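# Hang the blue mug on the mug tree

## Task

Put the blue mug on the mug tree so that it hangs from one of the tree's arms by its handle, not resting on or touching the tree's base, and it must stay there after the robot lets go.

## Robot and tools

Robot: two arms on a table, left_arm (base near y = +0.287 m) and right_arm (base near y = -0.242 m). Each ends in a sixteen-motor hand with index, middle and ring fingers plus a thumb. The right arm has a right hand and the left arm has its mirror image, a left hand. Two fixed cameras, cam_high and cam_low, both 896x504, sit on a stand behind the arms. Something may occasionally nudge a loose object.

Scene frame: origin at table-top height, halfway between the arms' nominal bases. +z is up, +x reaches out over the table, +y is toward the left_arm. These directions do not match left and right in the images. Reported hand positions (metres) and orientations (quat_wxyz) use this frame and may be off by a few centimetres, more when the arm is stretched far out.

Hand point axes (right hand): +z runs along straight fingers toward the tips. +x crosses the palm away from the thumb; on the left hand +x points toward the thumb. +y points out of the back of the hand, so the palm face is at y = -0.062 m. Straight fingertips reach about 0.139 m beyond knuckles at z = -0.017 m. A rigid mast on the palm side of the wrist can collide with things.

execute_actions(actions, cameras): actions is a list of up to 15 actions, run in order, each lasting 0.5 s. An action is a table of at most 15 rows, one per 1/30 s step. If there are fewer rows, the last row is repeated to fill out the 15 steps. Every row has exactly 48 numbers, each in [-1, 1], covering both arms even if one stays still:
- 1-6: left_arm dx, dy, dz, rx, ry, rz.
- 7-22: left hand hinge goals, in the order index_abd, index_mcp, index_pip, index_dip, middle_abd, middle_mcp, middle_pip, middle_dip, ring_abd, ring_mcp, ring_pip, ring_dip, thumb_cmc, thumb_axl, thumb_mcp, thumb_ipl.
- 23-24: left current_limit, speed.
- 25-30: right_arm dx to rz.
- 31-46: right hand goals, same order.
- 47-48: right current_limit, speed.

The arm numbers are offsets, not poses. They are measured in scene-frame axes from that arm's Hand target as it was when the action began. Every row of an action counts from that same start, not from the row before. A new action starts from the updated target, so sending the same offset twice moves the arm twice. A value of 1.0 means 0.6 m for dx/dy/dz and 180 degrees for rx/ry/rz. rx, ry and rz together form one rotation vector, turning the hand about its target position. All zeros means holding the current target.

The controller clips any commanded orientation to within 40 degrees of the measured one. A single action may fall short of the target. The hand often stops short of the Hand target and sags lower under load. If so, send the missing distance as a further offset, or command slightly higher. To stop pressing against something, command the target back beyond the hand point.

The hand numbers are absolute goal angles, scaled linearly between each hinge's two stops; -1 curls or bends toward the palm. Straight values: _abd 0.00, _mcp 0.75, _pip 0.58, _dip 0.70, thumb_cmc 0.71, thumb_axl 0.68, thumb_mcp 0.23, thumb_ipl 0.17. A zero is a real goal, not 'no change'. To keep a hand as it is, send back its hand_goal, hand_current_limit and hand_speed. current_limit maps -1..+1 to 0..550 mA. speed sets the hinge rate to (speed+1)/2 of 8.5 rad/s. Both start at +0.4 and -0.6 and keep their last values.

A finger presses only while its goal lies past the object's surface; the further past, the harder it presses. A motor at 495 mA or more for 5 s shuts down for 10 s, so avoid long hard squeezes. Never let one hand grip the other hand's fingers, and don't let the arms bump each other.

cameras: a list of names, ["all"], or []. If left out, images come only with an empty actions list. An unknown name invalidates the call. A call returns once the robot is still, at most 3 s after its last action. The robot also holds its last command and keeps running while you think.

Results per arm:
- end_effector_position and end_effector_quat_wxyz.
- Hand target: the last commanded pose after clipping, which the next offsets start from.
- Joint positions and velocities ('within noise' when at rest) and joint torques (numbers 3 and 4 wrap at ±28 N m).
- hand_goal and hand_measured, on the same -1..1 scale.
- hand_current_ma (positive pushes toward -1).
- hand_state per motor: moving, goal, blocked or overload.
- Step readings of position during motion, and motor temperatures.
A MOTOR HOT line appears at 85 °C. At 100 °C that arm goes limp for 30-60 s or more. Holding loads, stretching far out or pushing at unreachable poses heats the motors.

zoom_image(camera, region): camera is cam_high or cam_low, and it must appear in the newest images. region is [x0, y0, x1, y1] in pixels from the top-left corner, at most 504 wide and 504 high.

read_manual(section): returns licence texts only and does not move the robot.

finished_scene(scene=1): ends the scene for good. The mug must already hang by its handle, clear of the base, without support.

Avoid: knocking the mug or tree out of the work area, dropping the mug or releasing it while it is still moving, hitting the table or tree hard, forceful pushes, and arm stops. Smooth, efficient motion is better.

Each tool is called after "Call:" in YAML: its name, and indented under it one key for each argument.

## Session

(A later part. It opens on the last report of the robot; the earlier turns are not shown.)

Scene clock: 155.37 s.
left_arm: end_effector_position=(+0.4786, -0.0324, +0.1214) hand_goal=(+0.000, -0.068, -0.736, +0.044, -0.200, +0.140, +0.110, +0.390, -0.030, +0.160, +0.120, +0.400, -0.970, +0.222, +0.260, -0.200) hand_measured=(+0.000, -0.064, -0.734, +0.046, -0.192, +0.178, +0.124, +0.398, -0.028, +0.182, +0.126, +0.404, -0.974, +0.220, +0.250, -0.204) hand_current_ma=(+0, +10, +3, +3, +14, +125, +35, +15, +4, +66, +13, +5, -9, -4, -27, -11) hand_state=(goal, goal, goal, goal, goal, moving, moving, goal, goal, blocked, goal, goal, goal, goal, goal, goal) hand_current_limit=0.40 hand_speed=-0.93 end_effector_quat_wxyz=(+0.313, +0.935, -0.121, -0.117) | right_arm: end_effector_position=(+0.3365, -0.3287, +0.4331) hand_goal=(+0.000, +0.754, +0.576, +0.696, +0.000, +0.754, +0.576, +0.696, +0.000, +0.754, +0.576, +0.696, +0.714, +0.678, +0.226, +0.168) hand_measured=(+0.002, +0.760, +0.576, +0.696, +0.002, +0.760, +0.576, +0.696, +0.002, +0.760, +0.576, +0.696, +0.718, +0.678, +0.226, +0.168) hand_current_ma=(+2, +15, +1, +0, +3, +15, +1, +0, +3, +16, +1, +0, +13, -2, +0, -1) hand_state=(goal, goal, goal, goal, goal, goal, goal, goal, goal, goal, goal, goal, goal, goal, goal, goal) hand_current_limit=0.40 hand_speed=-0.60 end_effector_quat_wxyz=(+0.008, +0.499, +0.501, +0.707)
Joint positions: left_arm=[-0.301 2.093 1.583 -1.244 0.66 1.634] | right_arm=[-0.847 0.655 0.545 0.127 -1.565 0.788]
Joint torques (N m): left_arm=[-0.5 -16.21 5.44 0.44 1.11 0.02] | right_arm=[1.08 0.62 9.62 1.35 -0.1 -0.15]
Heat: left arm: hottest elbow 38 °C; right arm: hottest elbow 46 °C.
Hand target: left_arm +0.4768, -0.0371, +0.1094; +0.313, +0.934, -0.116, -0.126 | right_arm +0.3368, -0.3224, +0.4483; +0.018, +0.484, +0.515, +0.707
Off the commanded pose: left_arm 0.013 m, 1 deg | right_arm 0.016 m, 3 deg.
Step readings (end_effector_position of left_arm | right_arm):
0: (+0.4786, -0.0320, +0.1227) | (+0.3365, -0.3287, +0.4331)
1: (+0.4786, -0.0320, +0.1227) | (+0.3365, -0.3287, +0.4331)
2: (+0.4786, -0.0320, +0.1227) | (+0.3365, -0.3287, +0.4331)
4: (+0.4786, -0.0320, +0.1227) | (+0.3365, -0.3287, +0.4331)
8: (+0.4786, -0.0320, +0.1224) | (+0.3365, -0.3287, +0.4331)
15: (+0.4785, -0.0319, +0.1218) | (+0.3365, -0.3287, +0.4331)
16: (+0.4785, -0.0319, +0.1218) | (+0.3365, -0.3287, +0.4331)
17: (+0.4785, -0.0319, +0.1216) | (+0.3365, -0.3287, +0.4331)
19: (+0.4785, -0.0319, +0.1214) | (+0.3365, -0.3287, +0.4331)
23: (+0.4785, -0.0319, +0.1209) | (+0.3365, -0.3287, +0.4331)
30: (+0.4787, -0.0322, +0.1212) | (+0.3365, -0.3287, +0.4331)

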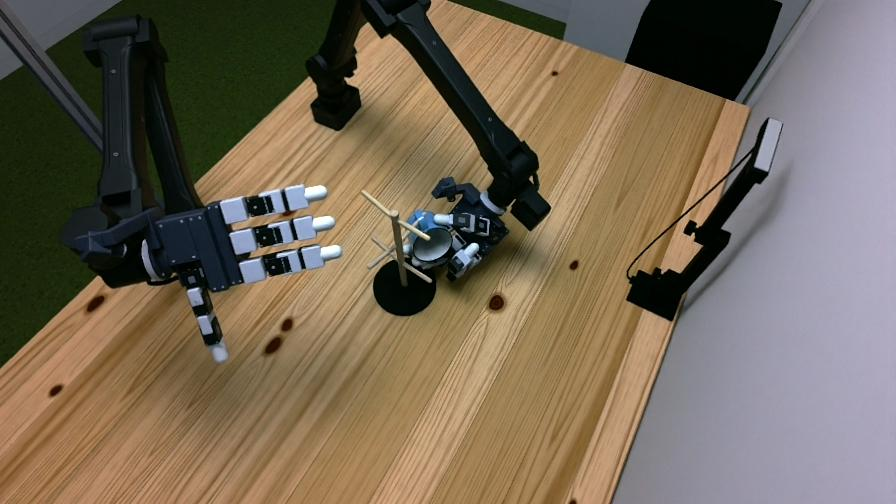

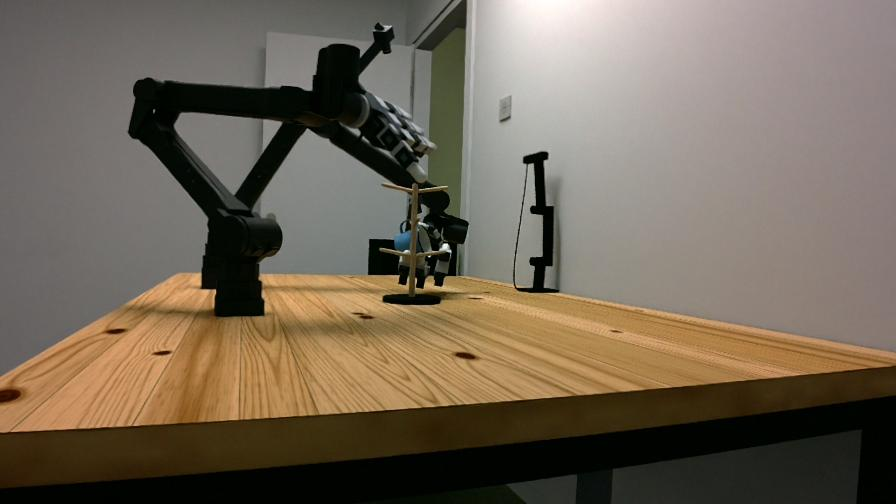

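Call:
execute_actions:
  actions:
    - [[0,0,0,0,0,0,0,-0.068,-0.737,0.043,-0.2,0.18,0.13,0.4,-0.03,0.185,0.13,0.41,-0.971,0.222,0.35,-0.12,0.4,-0.93,0,0,0,0,0,0,0,0.754,0.576,0.696,0,0.754,0.576,0.696,0,0.754,0.576,0.696,0.714,0.678,0.226,0.168,0.4,-0.6]]
  cameras: ["cam_high","cam_low"]

Call:
zoom_image:
  camera: "cam_low"
  region: [380, 200, 460, 280]

Call:
zoom_image:
  camera: "cam_high"
  region: [380, 180, 460, 260]

Scene clock: 157.33 s.
left_arm: end_effector_position=(+0.4787, -0.0326, +0.1216) hand_goal=(+0.000, -0.068, -0.736, +0.044, -0.200, +0.180, +0.130, +0.400, -0.030, +0.186, +0.130, +0.410, -0.970, +0.222, +0.350, -0.120) hand_measured=(+0.000, -0.064, -0.734, +0.046, -0.196, +0.188, +0.130, +0.398, -0.028, +0.196, +0.130, +0.408, -0.974, +0.220, +0.342, -0.124) hand_current_ma=(+0, +10, +3, +3, +8, +19, +1, -2, +4, +21, +1, -3, -7, -4, -24, -10) hand_state=(goal, goal, goal, goal, goal, goal, goal, goal, goal, goal, goal, goal, goal, goal, goal, goal) hand_current_limit=0.40 hand_speed=-0.93 end_effector_quat_wxyz=(+0.314, +0.934, -0.121, -0.117) | right_arm: end_effector_position=(+0.3365, -0.3287, +0.4331) hand_goal=(+0.000, +0.754, +0.576, +0.696, +0.000, +0.754, +0.576, +0.696, +0.000, +0.754, +0.576, +0.696, +0.714, +0.678, +0.226, +0.168) hand_measured=(+0.002, +0.760, +0.576, +0.696, +0.002, +0.760, +0.576, +0.696, +0.002, +0.760, +0.576, +0.696, +0.718, +0.678, +0.226, +0.168) hand_current_ma=(+2, +15, +1, +0, +3, +15, +1, +0, +3, +16, +1, +0, +13, -2, +0, -1) hand_state=(goal, goal, goal, goal, goal, goal, goal, goal, goal, goal, goal, goal, goal, goal, goal, goal) hand_current_limit=0.40 hand_speed=-0.60 end_effector_quat_wxyz=(+0.008, +0.499, +0.501, +0.707)
Joint positions: left_arm=[-0.301 2.093 1.583 -1.244 0.662 1.634] | right_arm=[-0.847 0.655 0.545 0.127 -1.565 0.788]
Joint torques (N m): left_arm=[-0.67 -16.09 5.46 0.46 1.05 0.02] | right_arm=[1.14 0.56 9.74 1.44 -0.06 -0.12]
Heat: left arm: hottest elbow 38 °C; right arm: hottest elbow 46 °C.
Hand target: left_arm +0.4768, -0.0371, +0.1094; +0.313, +0.934, -0.116, -0.126 | right_arm +0.3368, -0.3224, +0.4483; +0.018, +0.484, +0.515, +0.707
Off the commanded pose: left_arm 0.013 m, 1 deg | right_arm 0.016 m, 3 deg.
Step readings (end_effector_position of left_arm | right_arm):
0: (+0.4786, -0.0324, +0.1214) | (+0.3365, -0.3287, +0.4331)
1: (+0.4786, -0.0324, +0.1214) | (+0.3365, -0.3287, +0.4331)
2: (+0.4786, -0.0324, +0.1214) | (+0.3365, -0.3287, +0.4331)
4: (+0.4786, -0.0325, +0.1214) | (+0.3365, -0.3287, +0.4331)
8: (+0.4787, -0.0326, +0.1216) | (+0.3365, -0.3287, +0.4331)
15: (+0.4787, -0.0326, +0.1216) | (+0.3365, -0.3287, +0.4331)

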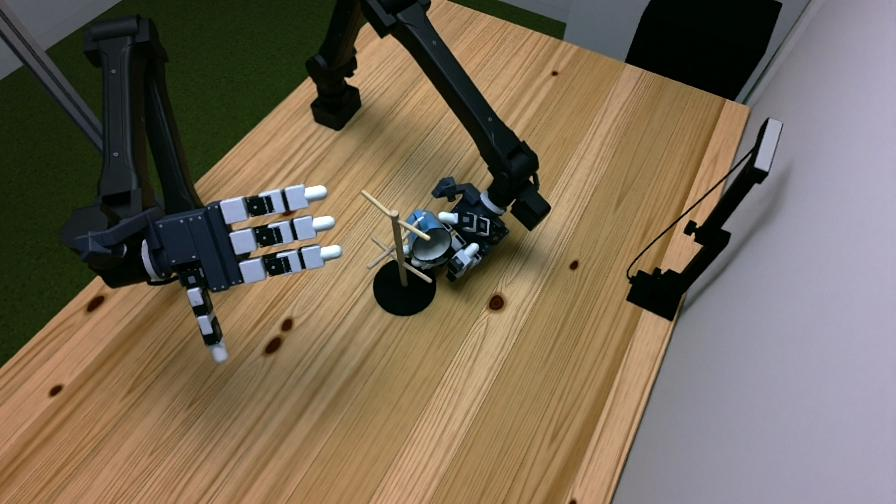

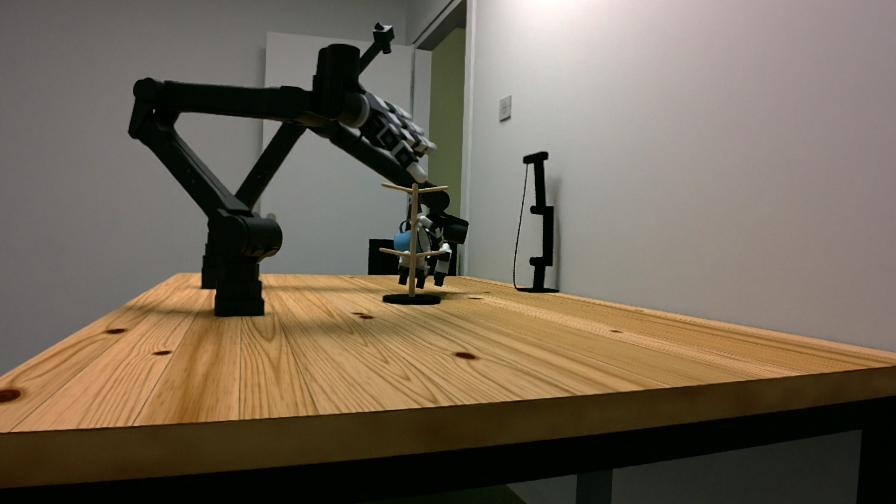

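Scaled by 6.300 from the camera's 896x504 image, which has a finer 1280x720 frame.

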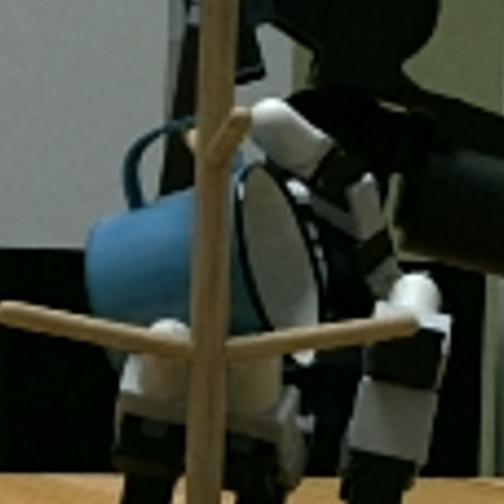

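Scaled by 6.300 from the camera's 896x504 image, which has a finer 1280x720 frame.

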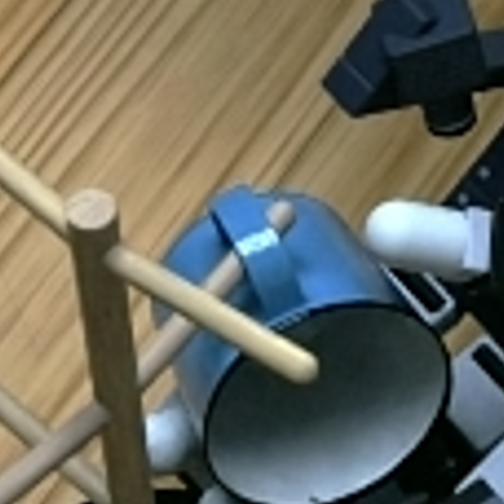

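Call:
execute_actions:
  actions:
    - [[0,0,0,0,0,0,0,-0.068,-0.737,0.043,-0.2,0.195,0.13,0.4,-0.03,0.2,0.13,0.41,-0.65,0.222,0.45,-0.05,0.4,-0.85,0,0,0,0,0,0,0,0.754,0.576,0.696,0,0.754,0.576,0.696,0,0.754,0.576,0.696,0.714,0.678,0.226,0.168,0.4,-0.6]]
    - [[0,0,-0.0167,0,0,0,0,-0.068,-0.737,0.043,-0.2,0.195,0.13,0.4,-0.03,0.2,0.13,0.41,-0.5,0.222,0.45,-0.05,0.4,-0.85,0,0,0,0,0,0,0,0.754,0.576,0.696,0,0.754,0.576,0.696,0,0.754,0.576,0.696,0.714,0.678,0.226,0.168,0.4,-0.6]]
  cameras: ["cam_high","cam_low"]

Call:
zoom_image:
  camera: "cam_low"
  region: [380, 200, 480, 300]

Call:
zoom_image:
  camera: "cam_high"
  region: [380, 180, 480, 280]

Scene clock: 160.50 s.
left_arm: end_effector_position=(+0.4793, -0.0327, +0.1164) hand_goal=(+0.000, -0.068, -0.736, +0.044, -0.200, +0.196, +0.130, +0.400, -0.030, +0.200, +0.130, +0.410, -0.500, +0.222, +0.450, -0.050) hand_measured=(+0.000, -0.064, -0.734, +0.046, -0.196, +0.204, +0.130, +0.398, -0.028, +0.208, +0.130, +0.408, -0.500, +0.220, +0.446, -0.054) hand_current_ma=(+0, +10, +3, +3, +7, +17, +1, -2, +4, +19, +1, -3, +0, -4, -13, -8) hand_state=(goal, goal, goal, goal, goal, goal, goal, goal, goal, goal, goal, goal, goal, goal, goal, goal) hand_current_limit=0.40 hand_speed=-0.85 end_effector_quat_wxyz=(+0.314, +0.935, -0.122, -0.114) | right_arm: end_effector_position=(+0.3365, -0.3287, +0.4331) hand_goal=(+0.000, +0.754, +0.576, +0.696, +0.000, +0.754, +0.576, +0.696, +0.000, +0.754, +0.576, +0.696, +0.714, +0.678, +0.226, +0.168) hand_measured=(+0.002, +0.760, +0.576, +0.696, +0.002, +0.760, +0.576, +0.696, +0.002, +0.760, +0.576, +0.696, +0.718, +0.678, +0.226, +0.168) hand_current_ma=(+2, +15, +1, +0, +3, +15, +1, +0, +3, +16, +1, +0, +13, -2, +0, -1) hand_state=(goal, goal, goal, goal, goal, goal, goal, goal, goal, goal, goal, goal, goal, goal, goal, goal) hand_current_limit=0.40 hand_speed=-0.60 end_effector_quat_wxyz=(+0.008, +0.499, +0.501, +0.707)
Joint positions: left_arm=[-0.301 2.098 1.577 -1.225 0.662 1.634] | right_arm=[-0.847 0.655 0.545 0.127 -1.565 0.788]
Joint torques (N m): left_arm=[-0.5 -15.97 5.3 0.54 1.03 0.05] | right_arm=[1.26 0.5 9.68 1.51 -0.14 -0.16]
Heat: left arm: hottest elbow 38 °C; right arm: hottest elbow 46 °C.
Hand target: left_arm +0.4767, -0.0371, +0.0992; +0.313, +0.934, -0.116, -0.127 | right_arm +0.3368, -0.3224, +0.4483; +0.018, +0.484, +0.515, +0.707
Off the commanded pose: left_arm 0.018 m, 2 deg | right_arm 0.016 m, 3 deg.
Step readings (end_effector_position of left_arm | right_arm):
0: (+0.4787, -0.0326, +0.1216) | (+0.3365, -0.3287, +0.4331)
1: (+0.4787, -0.0326, +0.1216) | (+0.3365, -0.3287, +0.4331)
2: (+0.4787, -0.0326, +0.1216) | (+0.3365, -0.3287, +0.4331)
4: (+0.4787, -0.0326, +0.1216) | (+0.3365, -0.3287, +0.4331)
8: (+0.4787, -0.0326, +0.1216) | (+0.3365, -0.3287, +0.4331)
15: (+0.4787, -0.0326, +0.1216) | (+0.3365, -0.3287, +0.4331)
16: (+0.4787, -0.0326, +0.1216) | (+0.3365, -0.3287, +0.4331)
17: (+0.4789, -0.0326, +0.1216) | (+0.3365, -0.3287, +0.4331)
19: (+0.4794, -0.0328, +0.1210) | (+0.3365, -0.3287, +0.4331)
23: (+0.4795, -0.0328, +0.1193) | (+0.3365, -0.3287, +0.4331)
30: (+0.4792, -0.0327, +0.1166) | (+0.3365, -0.3287, +0.4331)

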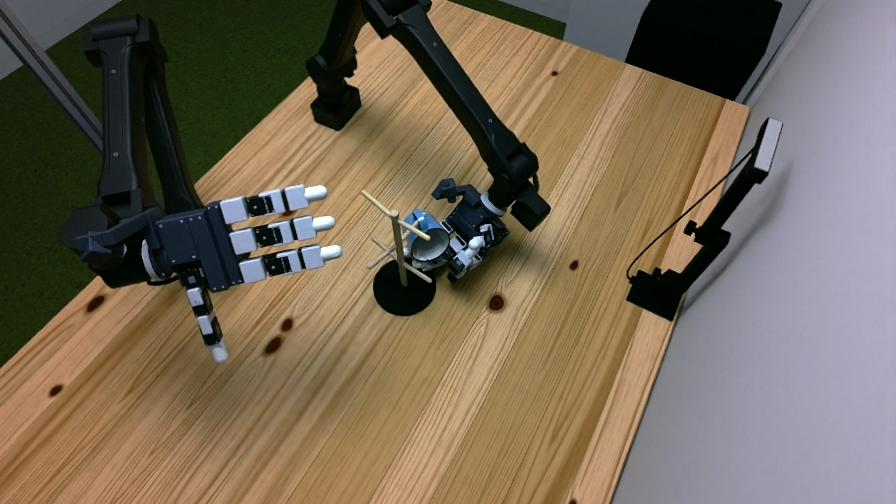

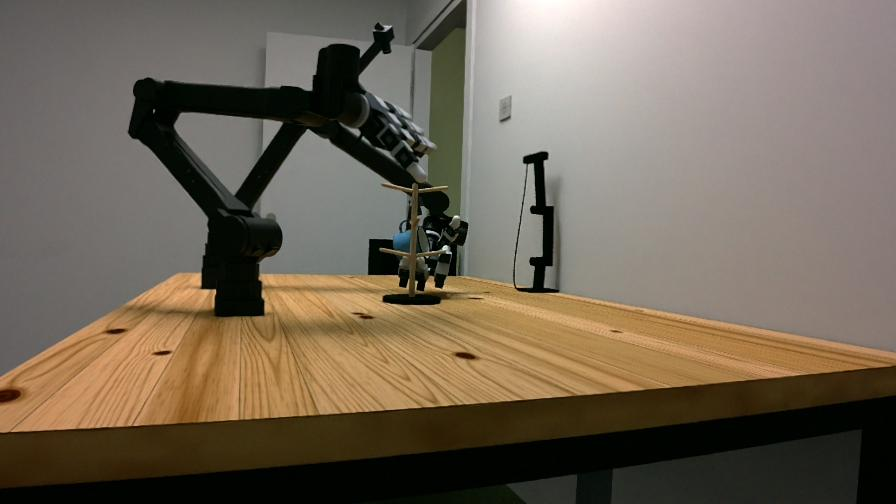

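Scaled by 5.040 from the camera's 896x504 image, which has a finer 1280x720 frame.

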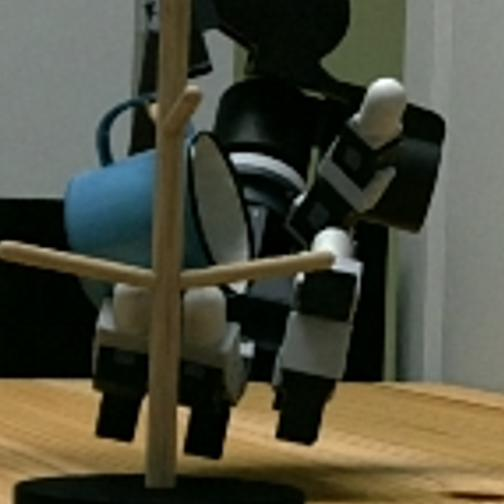

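Scaled by 5.040 from the camera's 896x504 image, which has a finer 1280x720 frame.

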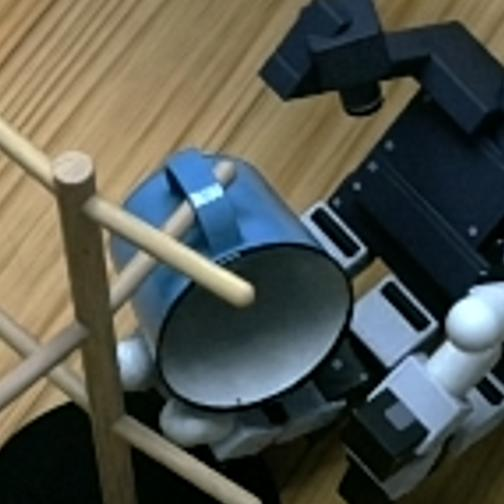

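Call:
execute_actions:
  actions:
    - [[0,0.0067,-0.01,0,0,0,0,-0.068,-0.737,0.043,-0.2,0.2,0.2,0.55,-0.03,0.205,0.2,0.55,-0.5,0.222,0.45,-0.05,0.4,-0.9,0,0,0,0,0,0,0,0.754,0.576,0.696,0,0.754,0.576,0.696,0,0.754,0.576,0.696,0.714,0.678,0.226,0.168,0.4,-0.6]]
    - [[0,0.0067,0,0,0,0,0,-0.068,-0.737,0.043,-0.2,0.2,0.285,0.7,-0.03,0.205,0.285,0.7,-0.5,0.222,0.45,-0.05,0.4,-0.9,0,0,0,0,0,0,0,0.754,0.576,0.696,0,0.754,0.576,0.696,0,0.754,0.576,0.696,0.714,0.678,0.226,0.168,0.4,-0.6]]
  cameras: ["cam_high","cam_low"]

Call:
zoom_image:
  camera: "cam_low"
  region: [380, 200, 480, 300]

Call:
zoom_image:
  camera: "cam_high"
  region: [380, 180, 480, 280]

Scene clock: 163.27 s.
left_arm: end_effector_position=(+0.4780, -0.0324, +0.1098) hand_goal=(+0.000, -0.068, -0.736, +0.044, -0.200, +0.200, +0.286, +0.700, -0.030, +0.206, +0.286, +0.700, -0.500, +0.222, +0.450, -0.050) hand_measured=(+0.000, -0.064, -0.734, +0.046, -0.196, +0.204, +0.284, +0.690, -0.028, +0.214, +0.286, +0.698, -0.500, +0.220, +0.446, -0.054) hand_current_ma=(+0, +10, +3, +3, +7, +7, -3, -21, +4, +16, +0, -3, +0, -4, -13, -8) hand_state=(goal, goal, goal, goal, goal, goal, goal, goal, goal, goal, goal, goal, goal, goal, goal, goal) hand_current_limit=0.40 hand_speed=-0.90 end_effector_quat_wxyz=(+0.314, +0.935, -0.121, -0.116) | right_arm: end_effector_position=(+0.3365, -0.3287, +0.4331) hand_goal=(+0.000, +0.754, +0.576, +0.696, +0.000, +0.754, +0.576, +0.696, +0.000, +0.754, +0.576, +0.696, +0.714, +0.678, +0.226, +0.168) hand_measured=(+0.002, +0.760, +0.576, +0.696, +0.002, +0.760, +0.576, +0.696, +0.002, +0.760, +0.576, +0.696, +0.718, +0.678, +0.226, +0.168) hand_current_ma=(+2, +15, +1, +0, +3, +15, +1, +0, +3, +16, +1, +0, +13, -2, +0, -1) hand_state=(goal, goal, goal, goal, goal, goal, goal, goal, goal, goal, goal, goal, goal, goal, goal, goal) hand_current_limit=0.40 hand_speed=-0.60 end_effector_quat_wxyz=(+0.008, +0.499, +0.501, +0.707)
Joint positions: left_arm=[-0.301 2.106 1.571 -1.217 0.662 1.634] | right_arm=[-0.847 0.655 0.545 0.127 -1.565 0.788]
Joint torques (N m): left_arm=[0.32 -15.5 5.15 0.4 0.95 0.18] | right_arm=[1.96 1.03 9.68 1.32 -0.1 -0.12]
Heat: left arm: hottest elbow 38 °C; right arm: hottest elbow 46 °C.
Hand target: left_arm +0.4768, -0.0291, +0.0932; +0.313, +0.934, -0.116, -0.127 | right_arm +0.3368, -0.3224, +0.4483; +0.018, +0.484, +0.515, +0.707
Off the commanded pose: left_arm 0.017 m, 1 deg | right_arm 0.016 m, 3 deg.
Step readings (end_effector_position of left_arm | right_arm):
0: (+0.4793, -0.0327, +0.1164) | (+0.3365, -0.3287, +0.4331)
1: (+0.4793, -0.0327, +0.1164) | (+0.3365, -0.3287, +0.4331)
2: (+0.4793, -0.0327, +0.1164) | (+0.3365, -0.3287, +0.4331)
4: (+0.4796, -0.0328, +0.1159) | (+0.3365, -0.3287, +0.4331)
8: (+0.4786, -0.0326, +0.1133) | (+0.3365, -0.3287, +0.4331)
15: (+0.4780, -0.0324, +0.1100) | (+0.3365, -0.3287, +0.4331)
16: (+0.4780, -0.0324, +0.1098) | (+0.3365, -0.3287, +0.4331)
17: (+0.4780, -0.0324, +0.1098) | (+0.3365, -0.3287, +0.4331)
19: (+0.4780, -0.0324, +0.1098) | (+0.3365, -0.3287, +0.4331)
23: (+0.4780, -0.0324, +0.1098) | (+0.3365, -0.3287, +0.4331)
30: (+0.4780, -0.0324, +0.1098) | (+0.3365, -0.3287, +0.4331)

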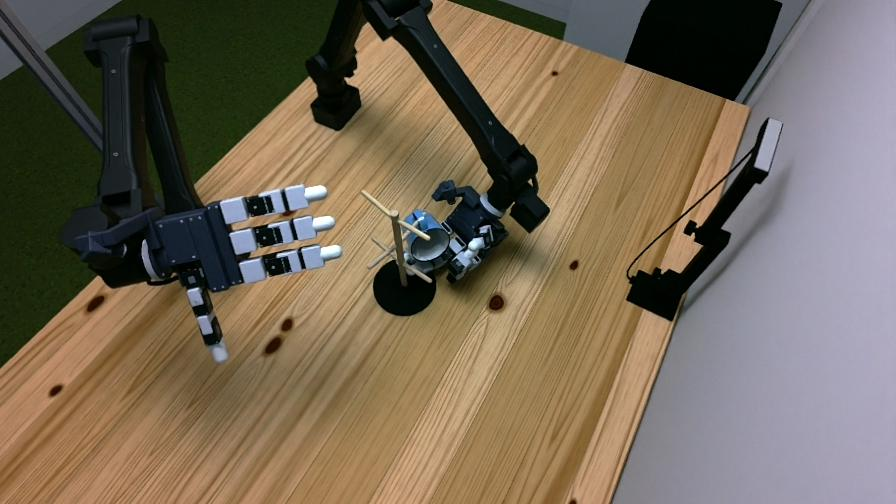

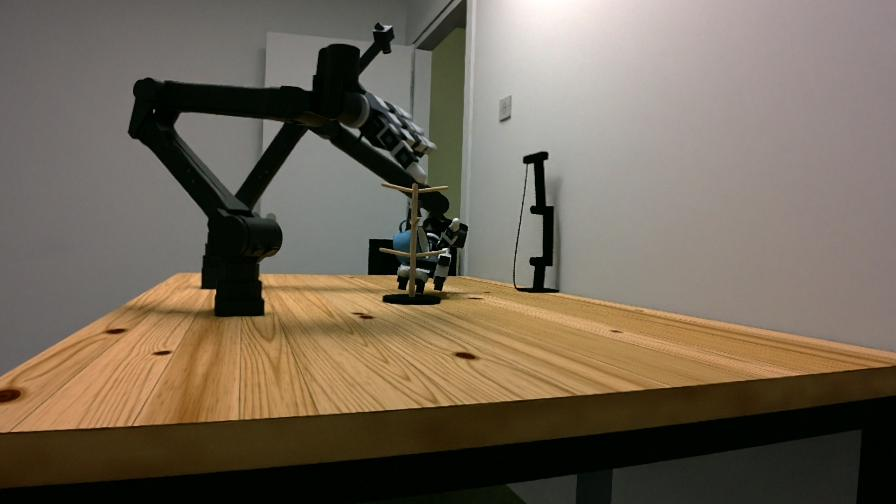

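Scaled by 5.040 from the camera's 896x504 image, which has a finer 1280x720 frame.

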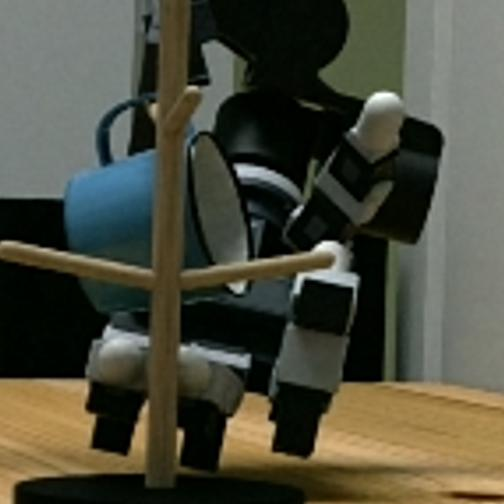

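Scaled by 5.040 from the camera's 896x504 image, which has a finer 1280x720 frame.

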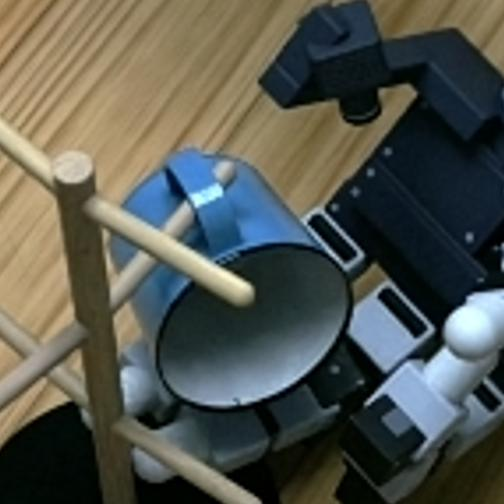

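Call:
execute_actions:
  actions: []

Call:
zoom_image:
  camera: "cam_low"
  region: [340, 180, 500, 300]

Call:
zoom_image:
  camera: "cam_high"
  region: [420, 140, 620, 290]

Scene clock: 164.67 s.
left_arm: end_effector_position=(+0.4780, -0.0324, +0.1098) hand_goal=(+0.000, -0.068, -0.736, +0.044, -0.200, +0.200, +0.286, +0.700, -0.030, +0.206, +0.286, +0.700, -0.500, +0.222, +0.450, -0.050) hand_measured=(+0.000, -0.064, -0.734, +0.046, -0.196, +0.204, +0.284, +0.690, -0.028, +0.214, +0.286, +0.698, -0.500, +0.220, +0.446, -0.054) hand_current_ma=(+0, +10, +3, +3, +7, +7, -3, -21, +4, +16, +0, -3, +0, -4, -13, -8) hand_state=(goal, goal, goal, goal, goal, goal, goal, goal, goal, goal, goal, goal, goal, goal, goal, goal) hand_current_limit=0.40 hand_speed=-0.90 end_effector_quat_wxyz=(+0.314, +0.935, -0.121, -0.116) | right_arm: end_effector_position=(+0.3365, -0.3287, +0.4331) hand_goal=(+0.000, +0.754, +0.576, +0.696, +0.000, +0.754, +0.576, +0.696, +0.000, +0.754, +0.576, +0.696, +0.714, +0.678, +0.226, +0.168) hand_measured=(+0.002, +0.760, +0.576, +0.696, +0.002, +0.760, +0.576, +0.696, +0.002, +0.760, +0.576, +0.696, +0.718, +0.678, +0.226, +0.168) hand_current_ma=(+2, +15, +1, +0, +3, +15, +1, +0, +3, +16, +1, +0, +13, -2, +0, -1) hand_state=(goal, goal, goal, goal, goal, goal, goal, goal, goal, goal, goal, goal, goal, goal, goal, goal) hand_current_limit=0.40 hand_speed=-0.60 end_effector_quat_wxyz=(+0.008, +0.499, +0.501, +0.707)
Joint positions: left_arm=[-0.301 2.106 1.571 -1.217 0.662 1.634] | right_arm=[-0.847 0.655 0.545 0.127 -1.565 0.788]
Joint velocities: within noise
Joint torques (N m): left_arm=[0.38 -15.62 5.14 0.35 0.95 0.18] | right_arm=[1.38 0.62 9.57 1.46 -0.08 -0.19]
Motor temperatures (°C): left_arm=[30 36 38 30 33 29] | right_arm=[34 30 46 34 28 26]
Heat: left arm: hottest elbow 38 °C; right arm: hottest elbow 46 °C.
Hand target: left_arm +0.4768, -0.0291, +0.0932; +0.313, +0.934, -0.116, -0.127 | right_arm +0.3368, -0.3224, +0.4483; +0.018, +0.484, +0.515, +0.707
Off the commanded pose: left_arm 0.017 m, 1 deg | right_arm 0.016 m, 3 deg.

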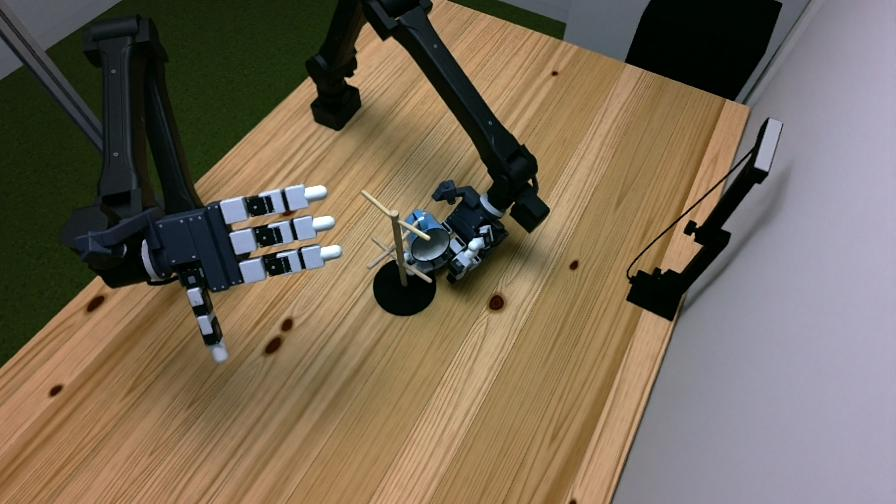

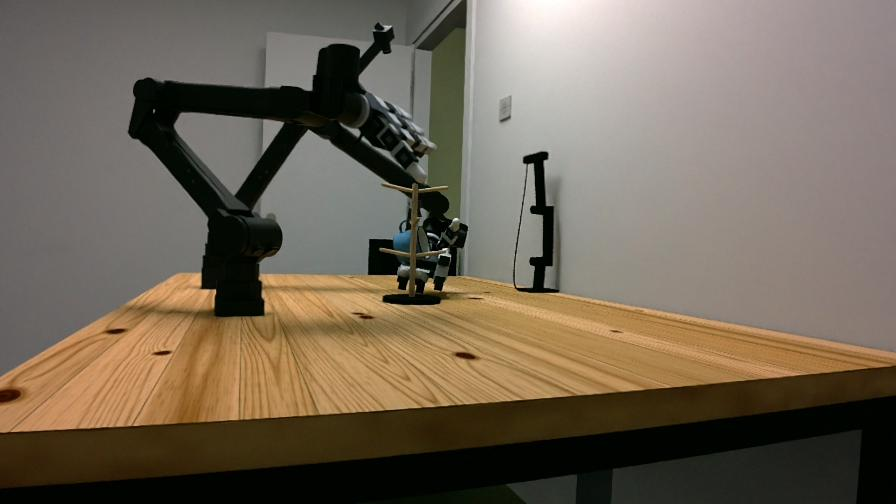

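Scaled by 3.150 from the camera's 896x504 image, which has a finer 1280x720 frame.

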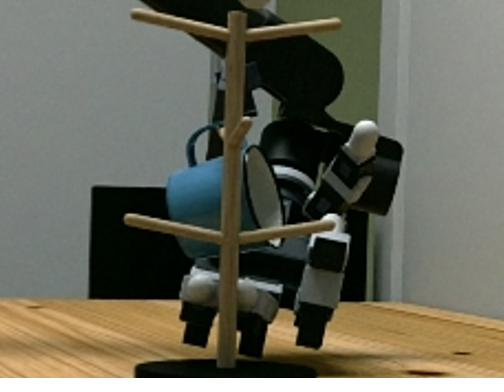

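Scaled by 2.520 from the camera's 896x504 image, which has a finer 1280x720 frame.

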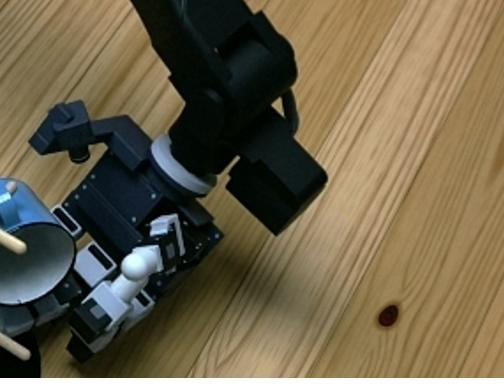

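Call:
zoom_image:
  camera: "cam_low"
  region: [380, 200, 450, 270]

Call:
zoom_image:
  camera: "cam_high"
  region: [370, 180, 490, 300]

Scaled by 7.200 from the camera's 896x504 image, which has a finer 1280x720 frame.

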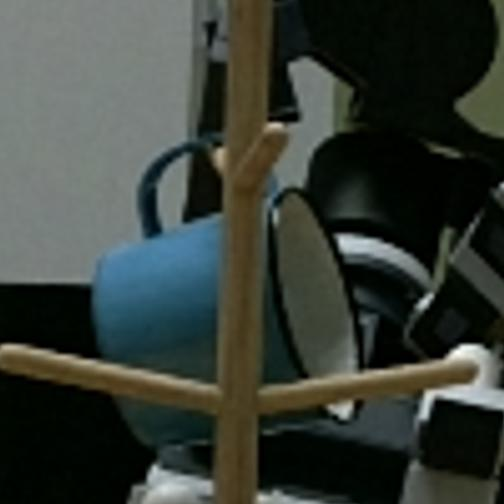

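Scaled by 4.200 from the camera's 896x504 image, which has a finer 1280x720 frame.

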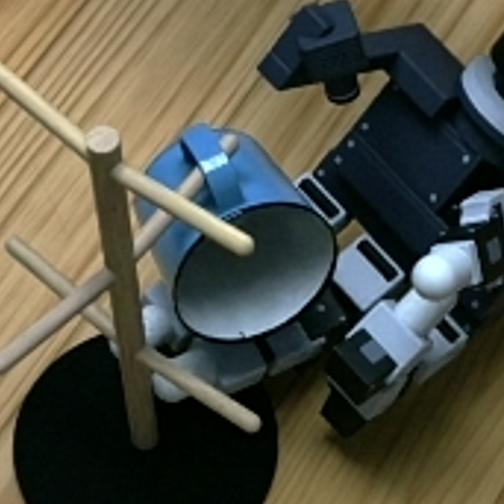

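Call:
execute_actions:
  actions:
    - [[0,0.025,0.004,0,0,0,0,-0.068,-0.736,0.044,-0.2,0.2,0.286,0.7,-0.03,0.206,0.286,0.7,-0.5,0.222,0.45,-0.05,0.4,-0.9,0,0,0,0,0,0,0,0.754,0.576,0.696,0,0.754,0.576,0.696,0,0.754,0.576,0.696,0.714,0.678,0.226,0.168,0.4,-0.6]]
  cameras: ["cam_high","cam_low"]

Call:
zoom_image:
  camera: "cam_low"
  region: [380, 200, 450, 270]

Call:
zoom_image:
  camera: "cam_low"
  region: [370, 220, 480, 310]

Scene clock: 169.07 s.
left_arm: end_effector_position=(+0.4799, -0.0199, +0.1071) hand_goal=(+0.000, -0.068, -0.736, +0.044, -0.200, +0.200, +0.286, +0.700, -0.030, +0.206, +0.286, +0.700, -0.500, +0.222, +0.450, -0.050) hand_measured=(+0.000, -0.064, -0.734, +0.046, -0.196, +0.208, +0.286, +0.698, -0.028, +0.214, +0.286, +0.698, -0.500, +0.220, +0.446, -0.054) hand_current_ma=(+0, +10, +3, +3, +7, +16, +0, -4, +4, +16, +0, -3, +0, -4, -12, -8) hand_state=(goal, goal, goal, goal, goal, goal, goal, goal, goal, goal, goal, goal, goal, goal, goal, goal) hand_current_limit=0.40 hand_speed=-0.90 end_effector_quat_wxyz=(+0.315, +0.935, -0.117, -0.115) | right_arm: end_effector_position=(+0.3365, -0.3287, +0.4331) hand_goal=(+0.000, +0.754, +0.576, +0.696, +0.000, +0.754, +0.576, +0.696, +0.000, +0.754, +0.576, +0.696, +0.714, +0.678, +0.226, +0.168) hand_measured=(+0.002, +0.760, +0.576, +0.696, +0.002, +0.760, +0.576, +0.696, +0.002, +0.760, +0.576, +0.696, +0.718, +0.678, +0.226, +0.168) hand_current_ma=(+2, +15, +1, +0, +3, +15, +1, +0, +3, +16, +1, +0, +13, -2, +0, -1) hand_state=(goal, goal, goal, goal, goal, goal, goal, goal, goal, goal, goal, goal, goal, goal, goal, goal) hand_current_limit=0.40 hand_speed=-0.60 end_effector_quat_wxyz=(+0.008, +0.499, +0.501, +0.707)
Joint positions: left_arm=[-0.279 2.106 1.561 -1.217 0.662 1.652] | right_arm=[-0.847 0.655 0.545 0.127 -1.565 0.788]
Joint torques (N m): left_arm=[0.73 -16.38 5.24 -0.55 0.74 0.31] | right_arm=[1.96 0.03 9.54 1.29 -0.06 -0.11]
Heat: left arm: hottest elbow 38 °C; right arm: hottest elbow 46 °C.
Hand target: left_arm +0.4768, -0.0139, +0.0955; +0.313, +0.934, -0.116, -0.127 | right_arm +0.3368, -0.3224, +0.4483; +0.018, +0.484, +0.515, +0.707
Off the commanded pose: left_arm 0.013 m, 1 deg | right_arm 0.016 m, 3 deg.
Step readings (end_effector_position of left_arm | right_arm):
0: (+0.4780, -0.0324, +0.1098) | (+0.3365, -0.3287, +0.4331)
1: (+0.4781, -0.0322, +0.1098) | (+0.3365, -0.3287, +0.4331)
2: (+0.4782, -0.0320, +0.1098) | (+0.3365, -0.3287, +0.4331)
4: (+0.4786, -0.0298, +0.1093) | (+0.3365, -0.3287, +0.4331)
8: (+0.4779, -0.0255, +0.1074) | (+0.3365, -0.3287, +0.4331)
15: (+0.4799, -0.0201, +0.1071) | (+0.3365, -0.3287, +0.4331)

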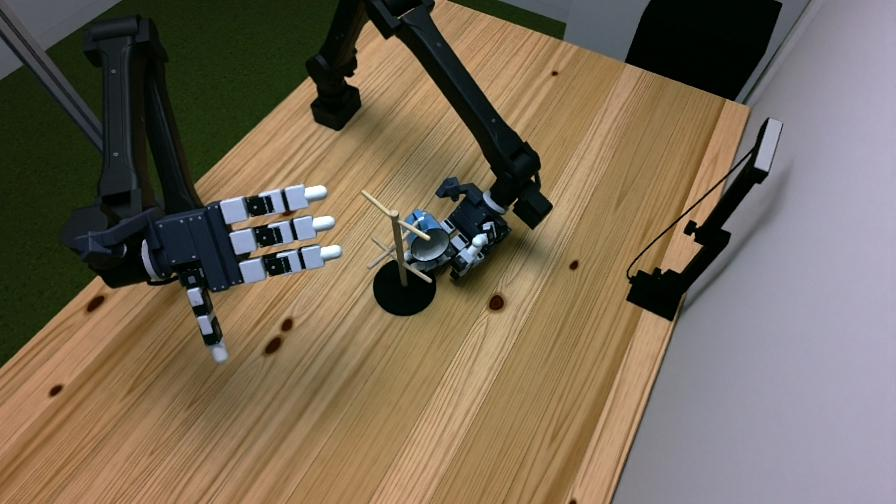

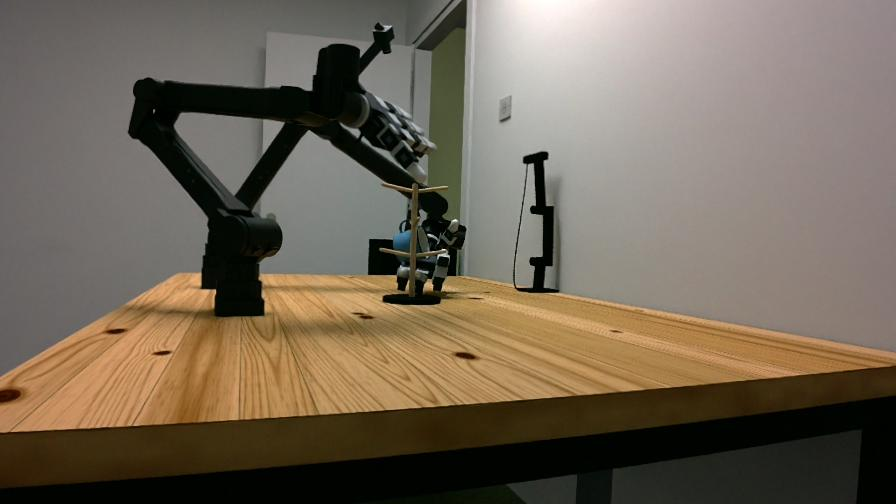

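Scaled by 7.200 from the camera's 896x504 image, which has a finer 1280x720 frame.

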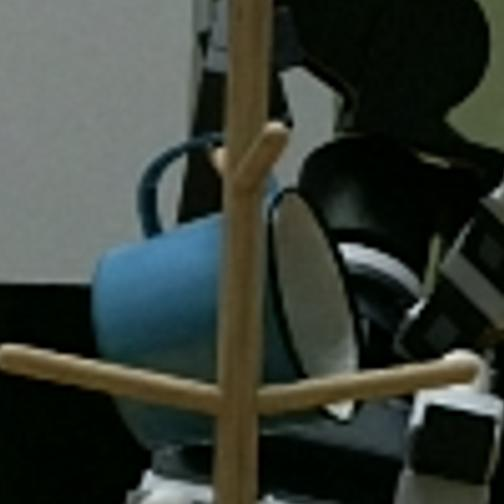

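Scaled by 4.582 from the camera's 896x504 image, which has a finer 1280x720 frame.

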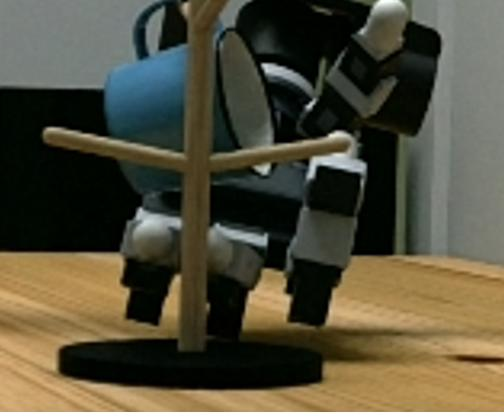

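Call:
execute_actions:
  actions:
    - [[0,0.03,0.007,0,0,0,0,-0.068,-0.736,0.044,-0.2,0.2,0.286,0.7,-0.03,0.206,0.286,0.7,-0.5,0.222,0.45,-0.05,0.4,-0.9,0,0,0,0,0,0,0,0.754,0.576,0.696,0,0.754,0.576,0.696,0,0.754,0.576,0.696,0.714,0.678,0.226,0.168,0.4,-0.6]]
  cameras: ["cam_high","cam_low"]

Call:
zoom_image:
  camera: "cam_low"
  region: [370, 220, 480, 310]

Call:
zoom_image:
  camera: "cam_high"
  region: [370, 180, 490, 300]

Scene clock: 170.93 s.
left_arm: end_effector_position=(+0.4805, -0.0005, +0.1057) hand_goal=(+0.000, -0.068, -0.736, +0.044, -0.200, +0.200, +0.286, +0.700, -0.030, +0.206, +0.286, +0.700, -0.500, +0.222, +0.450, -0.050) hand_measured=(+0.000, -0.064, -0.734, +0.046, -0.196, +0.208, +0.286, +0.698, -0.028, +0.214, +0.286, +0.698, -0.500, +0.220, +0.446, -0.054) hand_current_ma=(+0, +10, +3, +3, +7, +16, +0, -4, +4, +17, +0, -3, +0, -4, -12, -8) hand_state=(goal, goal, goal, goal, goal, goal, goal, goal, goal, goal, goal, goal, goal, goal, goal, goal) hand_current_limit=0.40 hand_speed=-0.90 end_effector_quat_wxyz=(+0.316, +0.935, -0.115, -0.118) | right_arm: end_effector_position=(+0.3365, -0.3287, +0.4331) hand_goal=(+0.000, +0.754, +0.576, +0.696, +0.000, +0.754, +0.576, +0.696, +0.000, +0.754, +0.576, +0.696, +0.714, +0.678, +0.226, +0.168) hand_measured=(+0.002, +0.760, +0.576, +0.696, +0.002, +0.760, +0.576, +0.696, +0.002, +0.760, +0.576, +0.696, +0.718, +0.678, +0.226, +0.168) hand_current_ma=(+2, +15, +1, +0, +3, +15, +1, +0, +3, +16, +1, +0, +13, -2, +0, -1) hand_state=(goal, goal, goal, goal, goal, goal, goal, goal, goal, goal, goal, goal, goal, goal, goal, goal) hand_current_limit=0.40 hand_speed=-0.60 end_effector_quat_wxyz=(+0.008, +0.499, +0.501, +0.707)
Joint positions: left_arm=[-0.246 2.106 1.555 -1.241 0.656 1.689] | right_arm=[-0.847 0.655 0.545 0.127 -1.565 0.788]
Joint torques (N m): left_arm=[0.44 -16.85 5.11 -0.66 0.7 0.29] | right_arm=[2.26 0.62 9.88 1.51 -0.05 -0.11]
Heat: left arm: hottest elbow 38 °C; right arm: hottest elbow 46 °C.
Hand target: left_arm +0.4767, +0.0040, +0.0998; +0.313, +0.934, -0.116, -0.127 | right_arm +0.3368, -0.3224, +0.4483; +0.018, +0.484, +0.515, +0.707
Off the commanded pose: left_arm 0.008 m, 1 deg | right_arm 0.016 m, 3 deg.
Step readings (end_effector_position of left_arm | right_arm):
0: (+0.4798, -0.0199, +0.1072) | (+0.3365, -0.3287, +0.4331)
1: (+0.4798, -0.0199, +0.1072) | (+0.3365, -0.3287, +0.4331)
2: (+0.4797, -0.0192, +0.1073) | (+0.3365, -0.3287, +0.4331)
4: (+0.4788, -0.0172, +0.1072) | (+0.3365, -0.3287, +0.4331)
8: (+0.4785, -0.0095, +0.1061) | (+0.3365, -0.3287, +0.4331)
15: (+0.4810, -0.0005, +0.1056) | (+0.3365, -0.3287, +0.4331)

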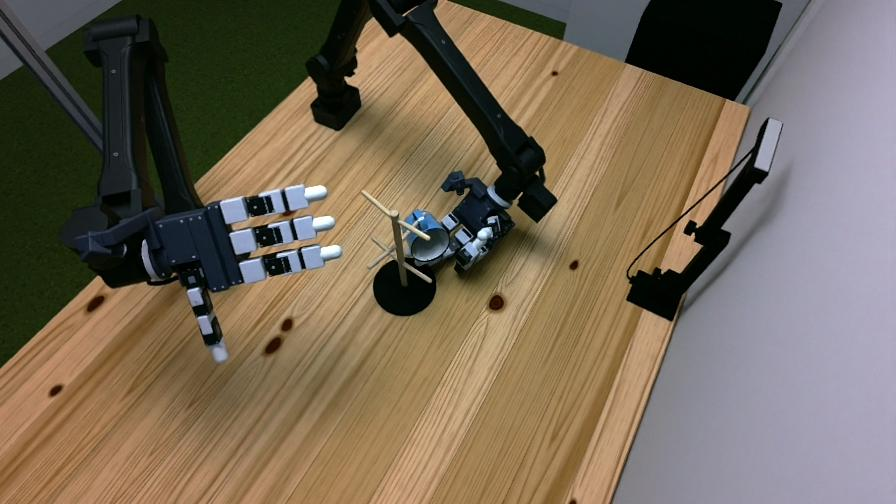

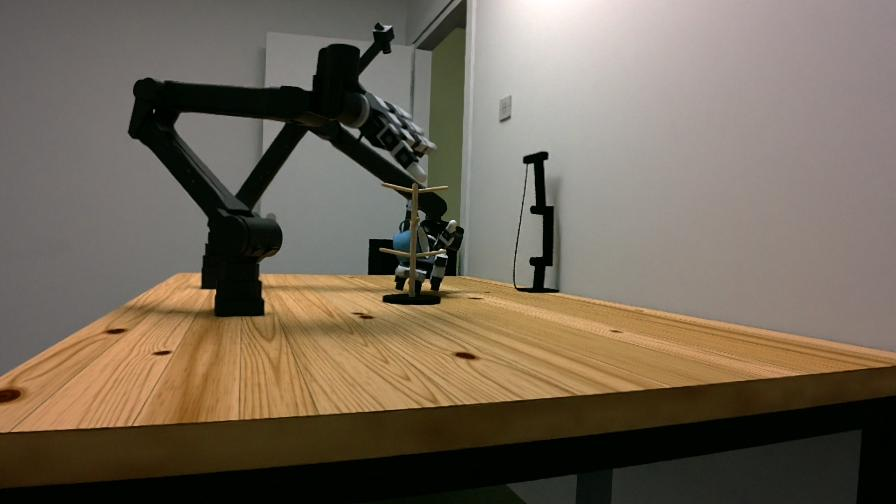

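Scaled by 4.582 from the camera's 896x504 image, which has a finer 1280x720 frame.

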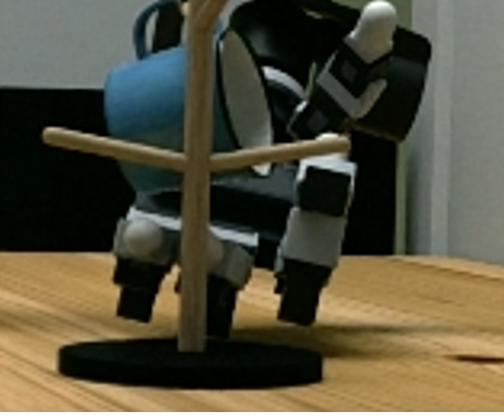

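Scaled by 4.200 from the camera's 896x504 image, which has a finer 1280x720 frame.

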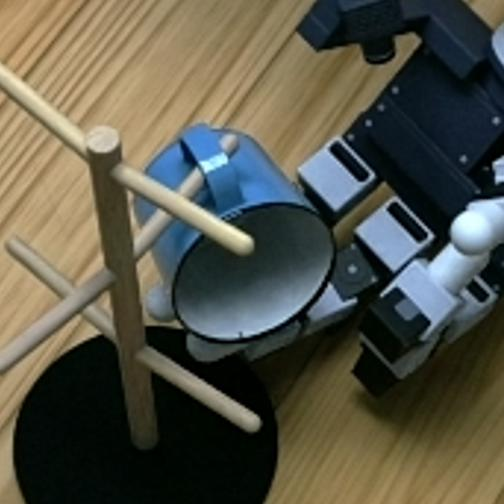

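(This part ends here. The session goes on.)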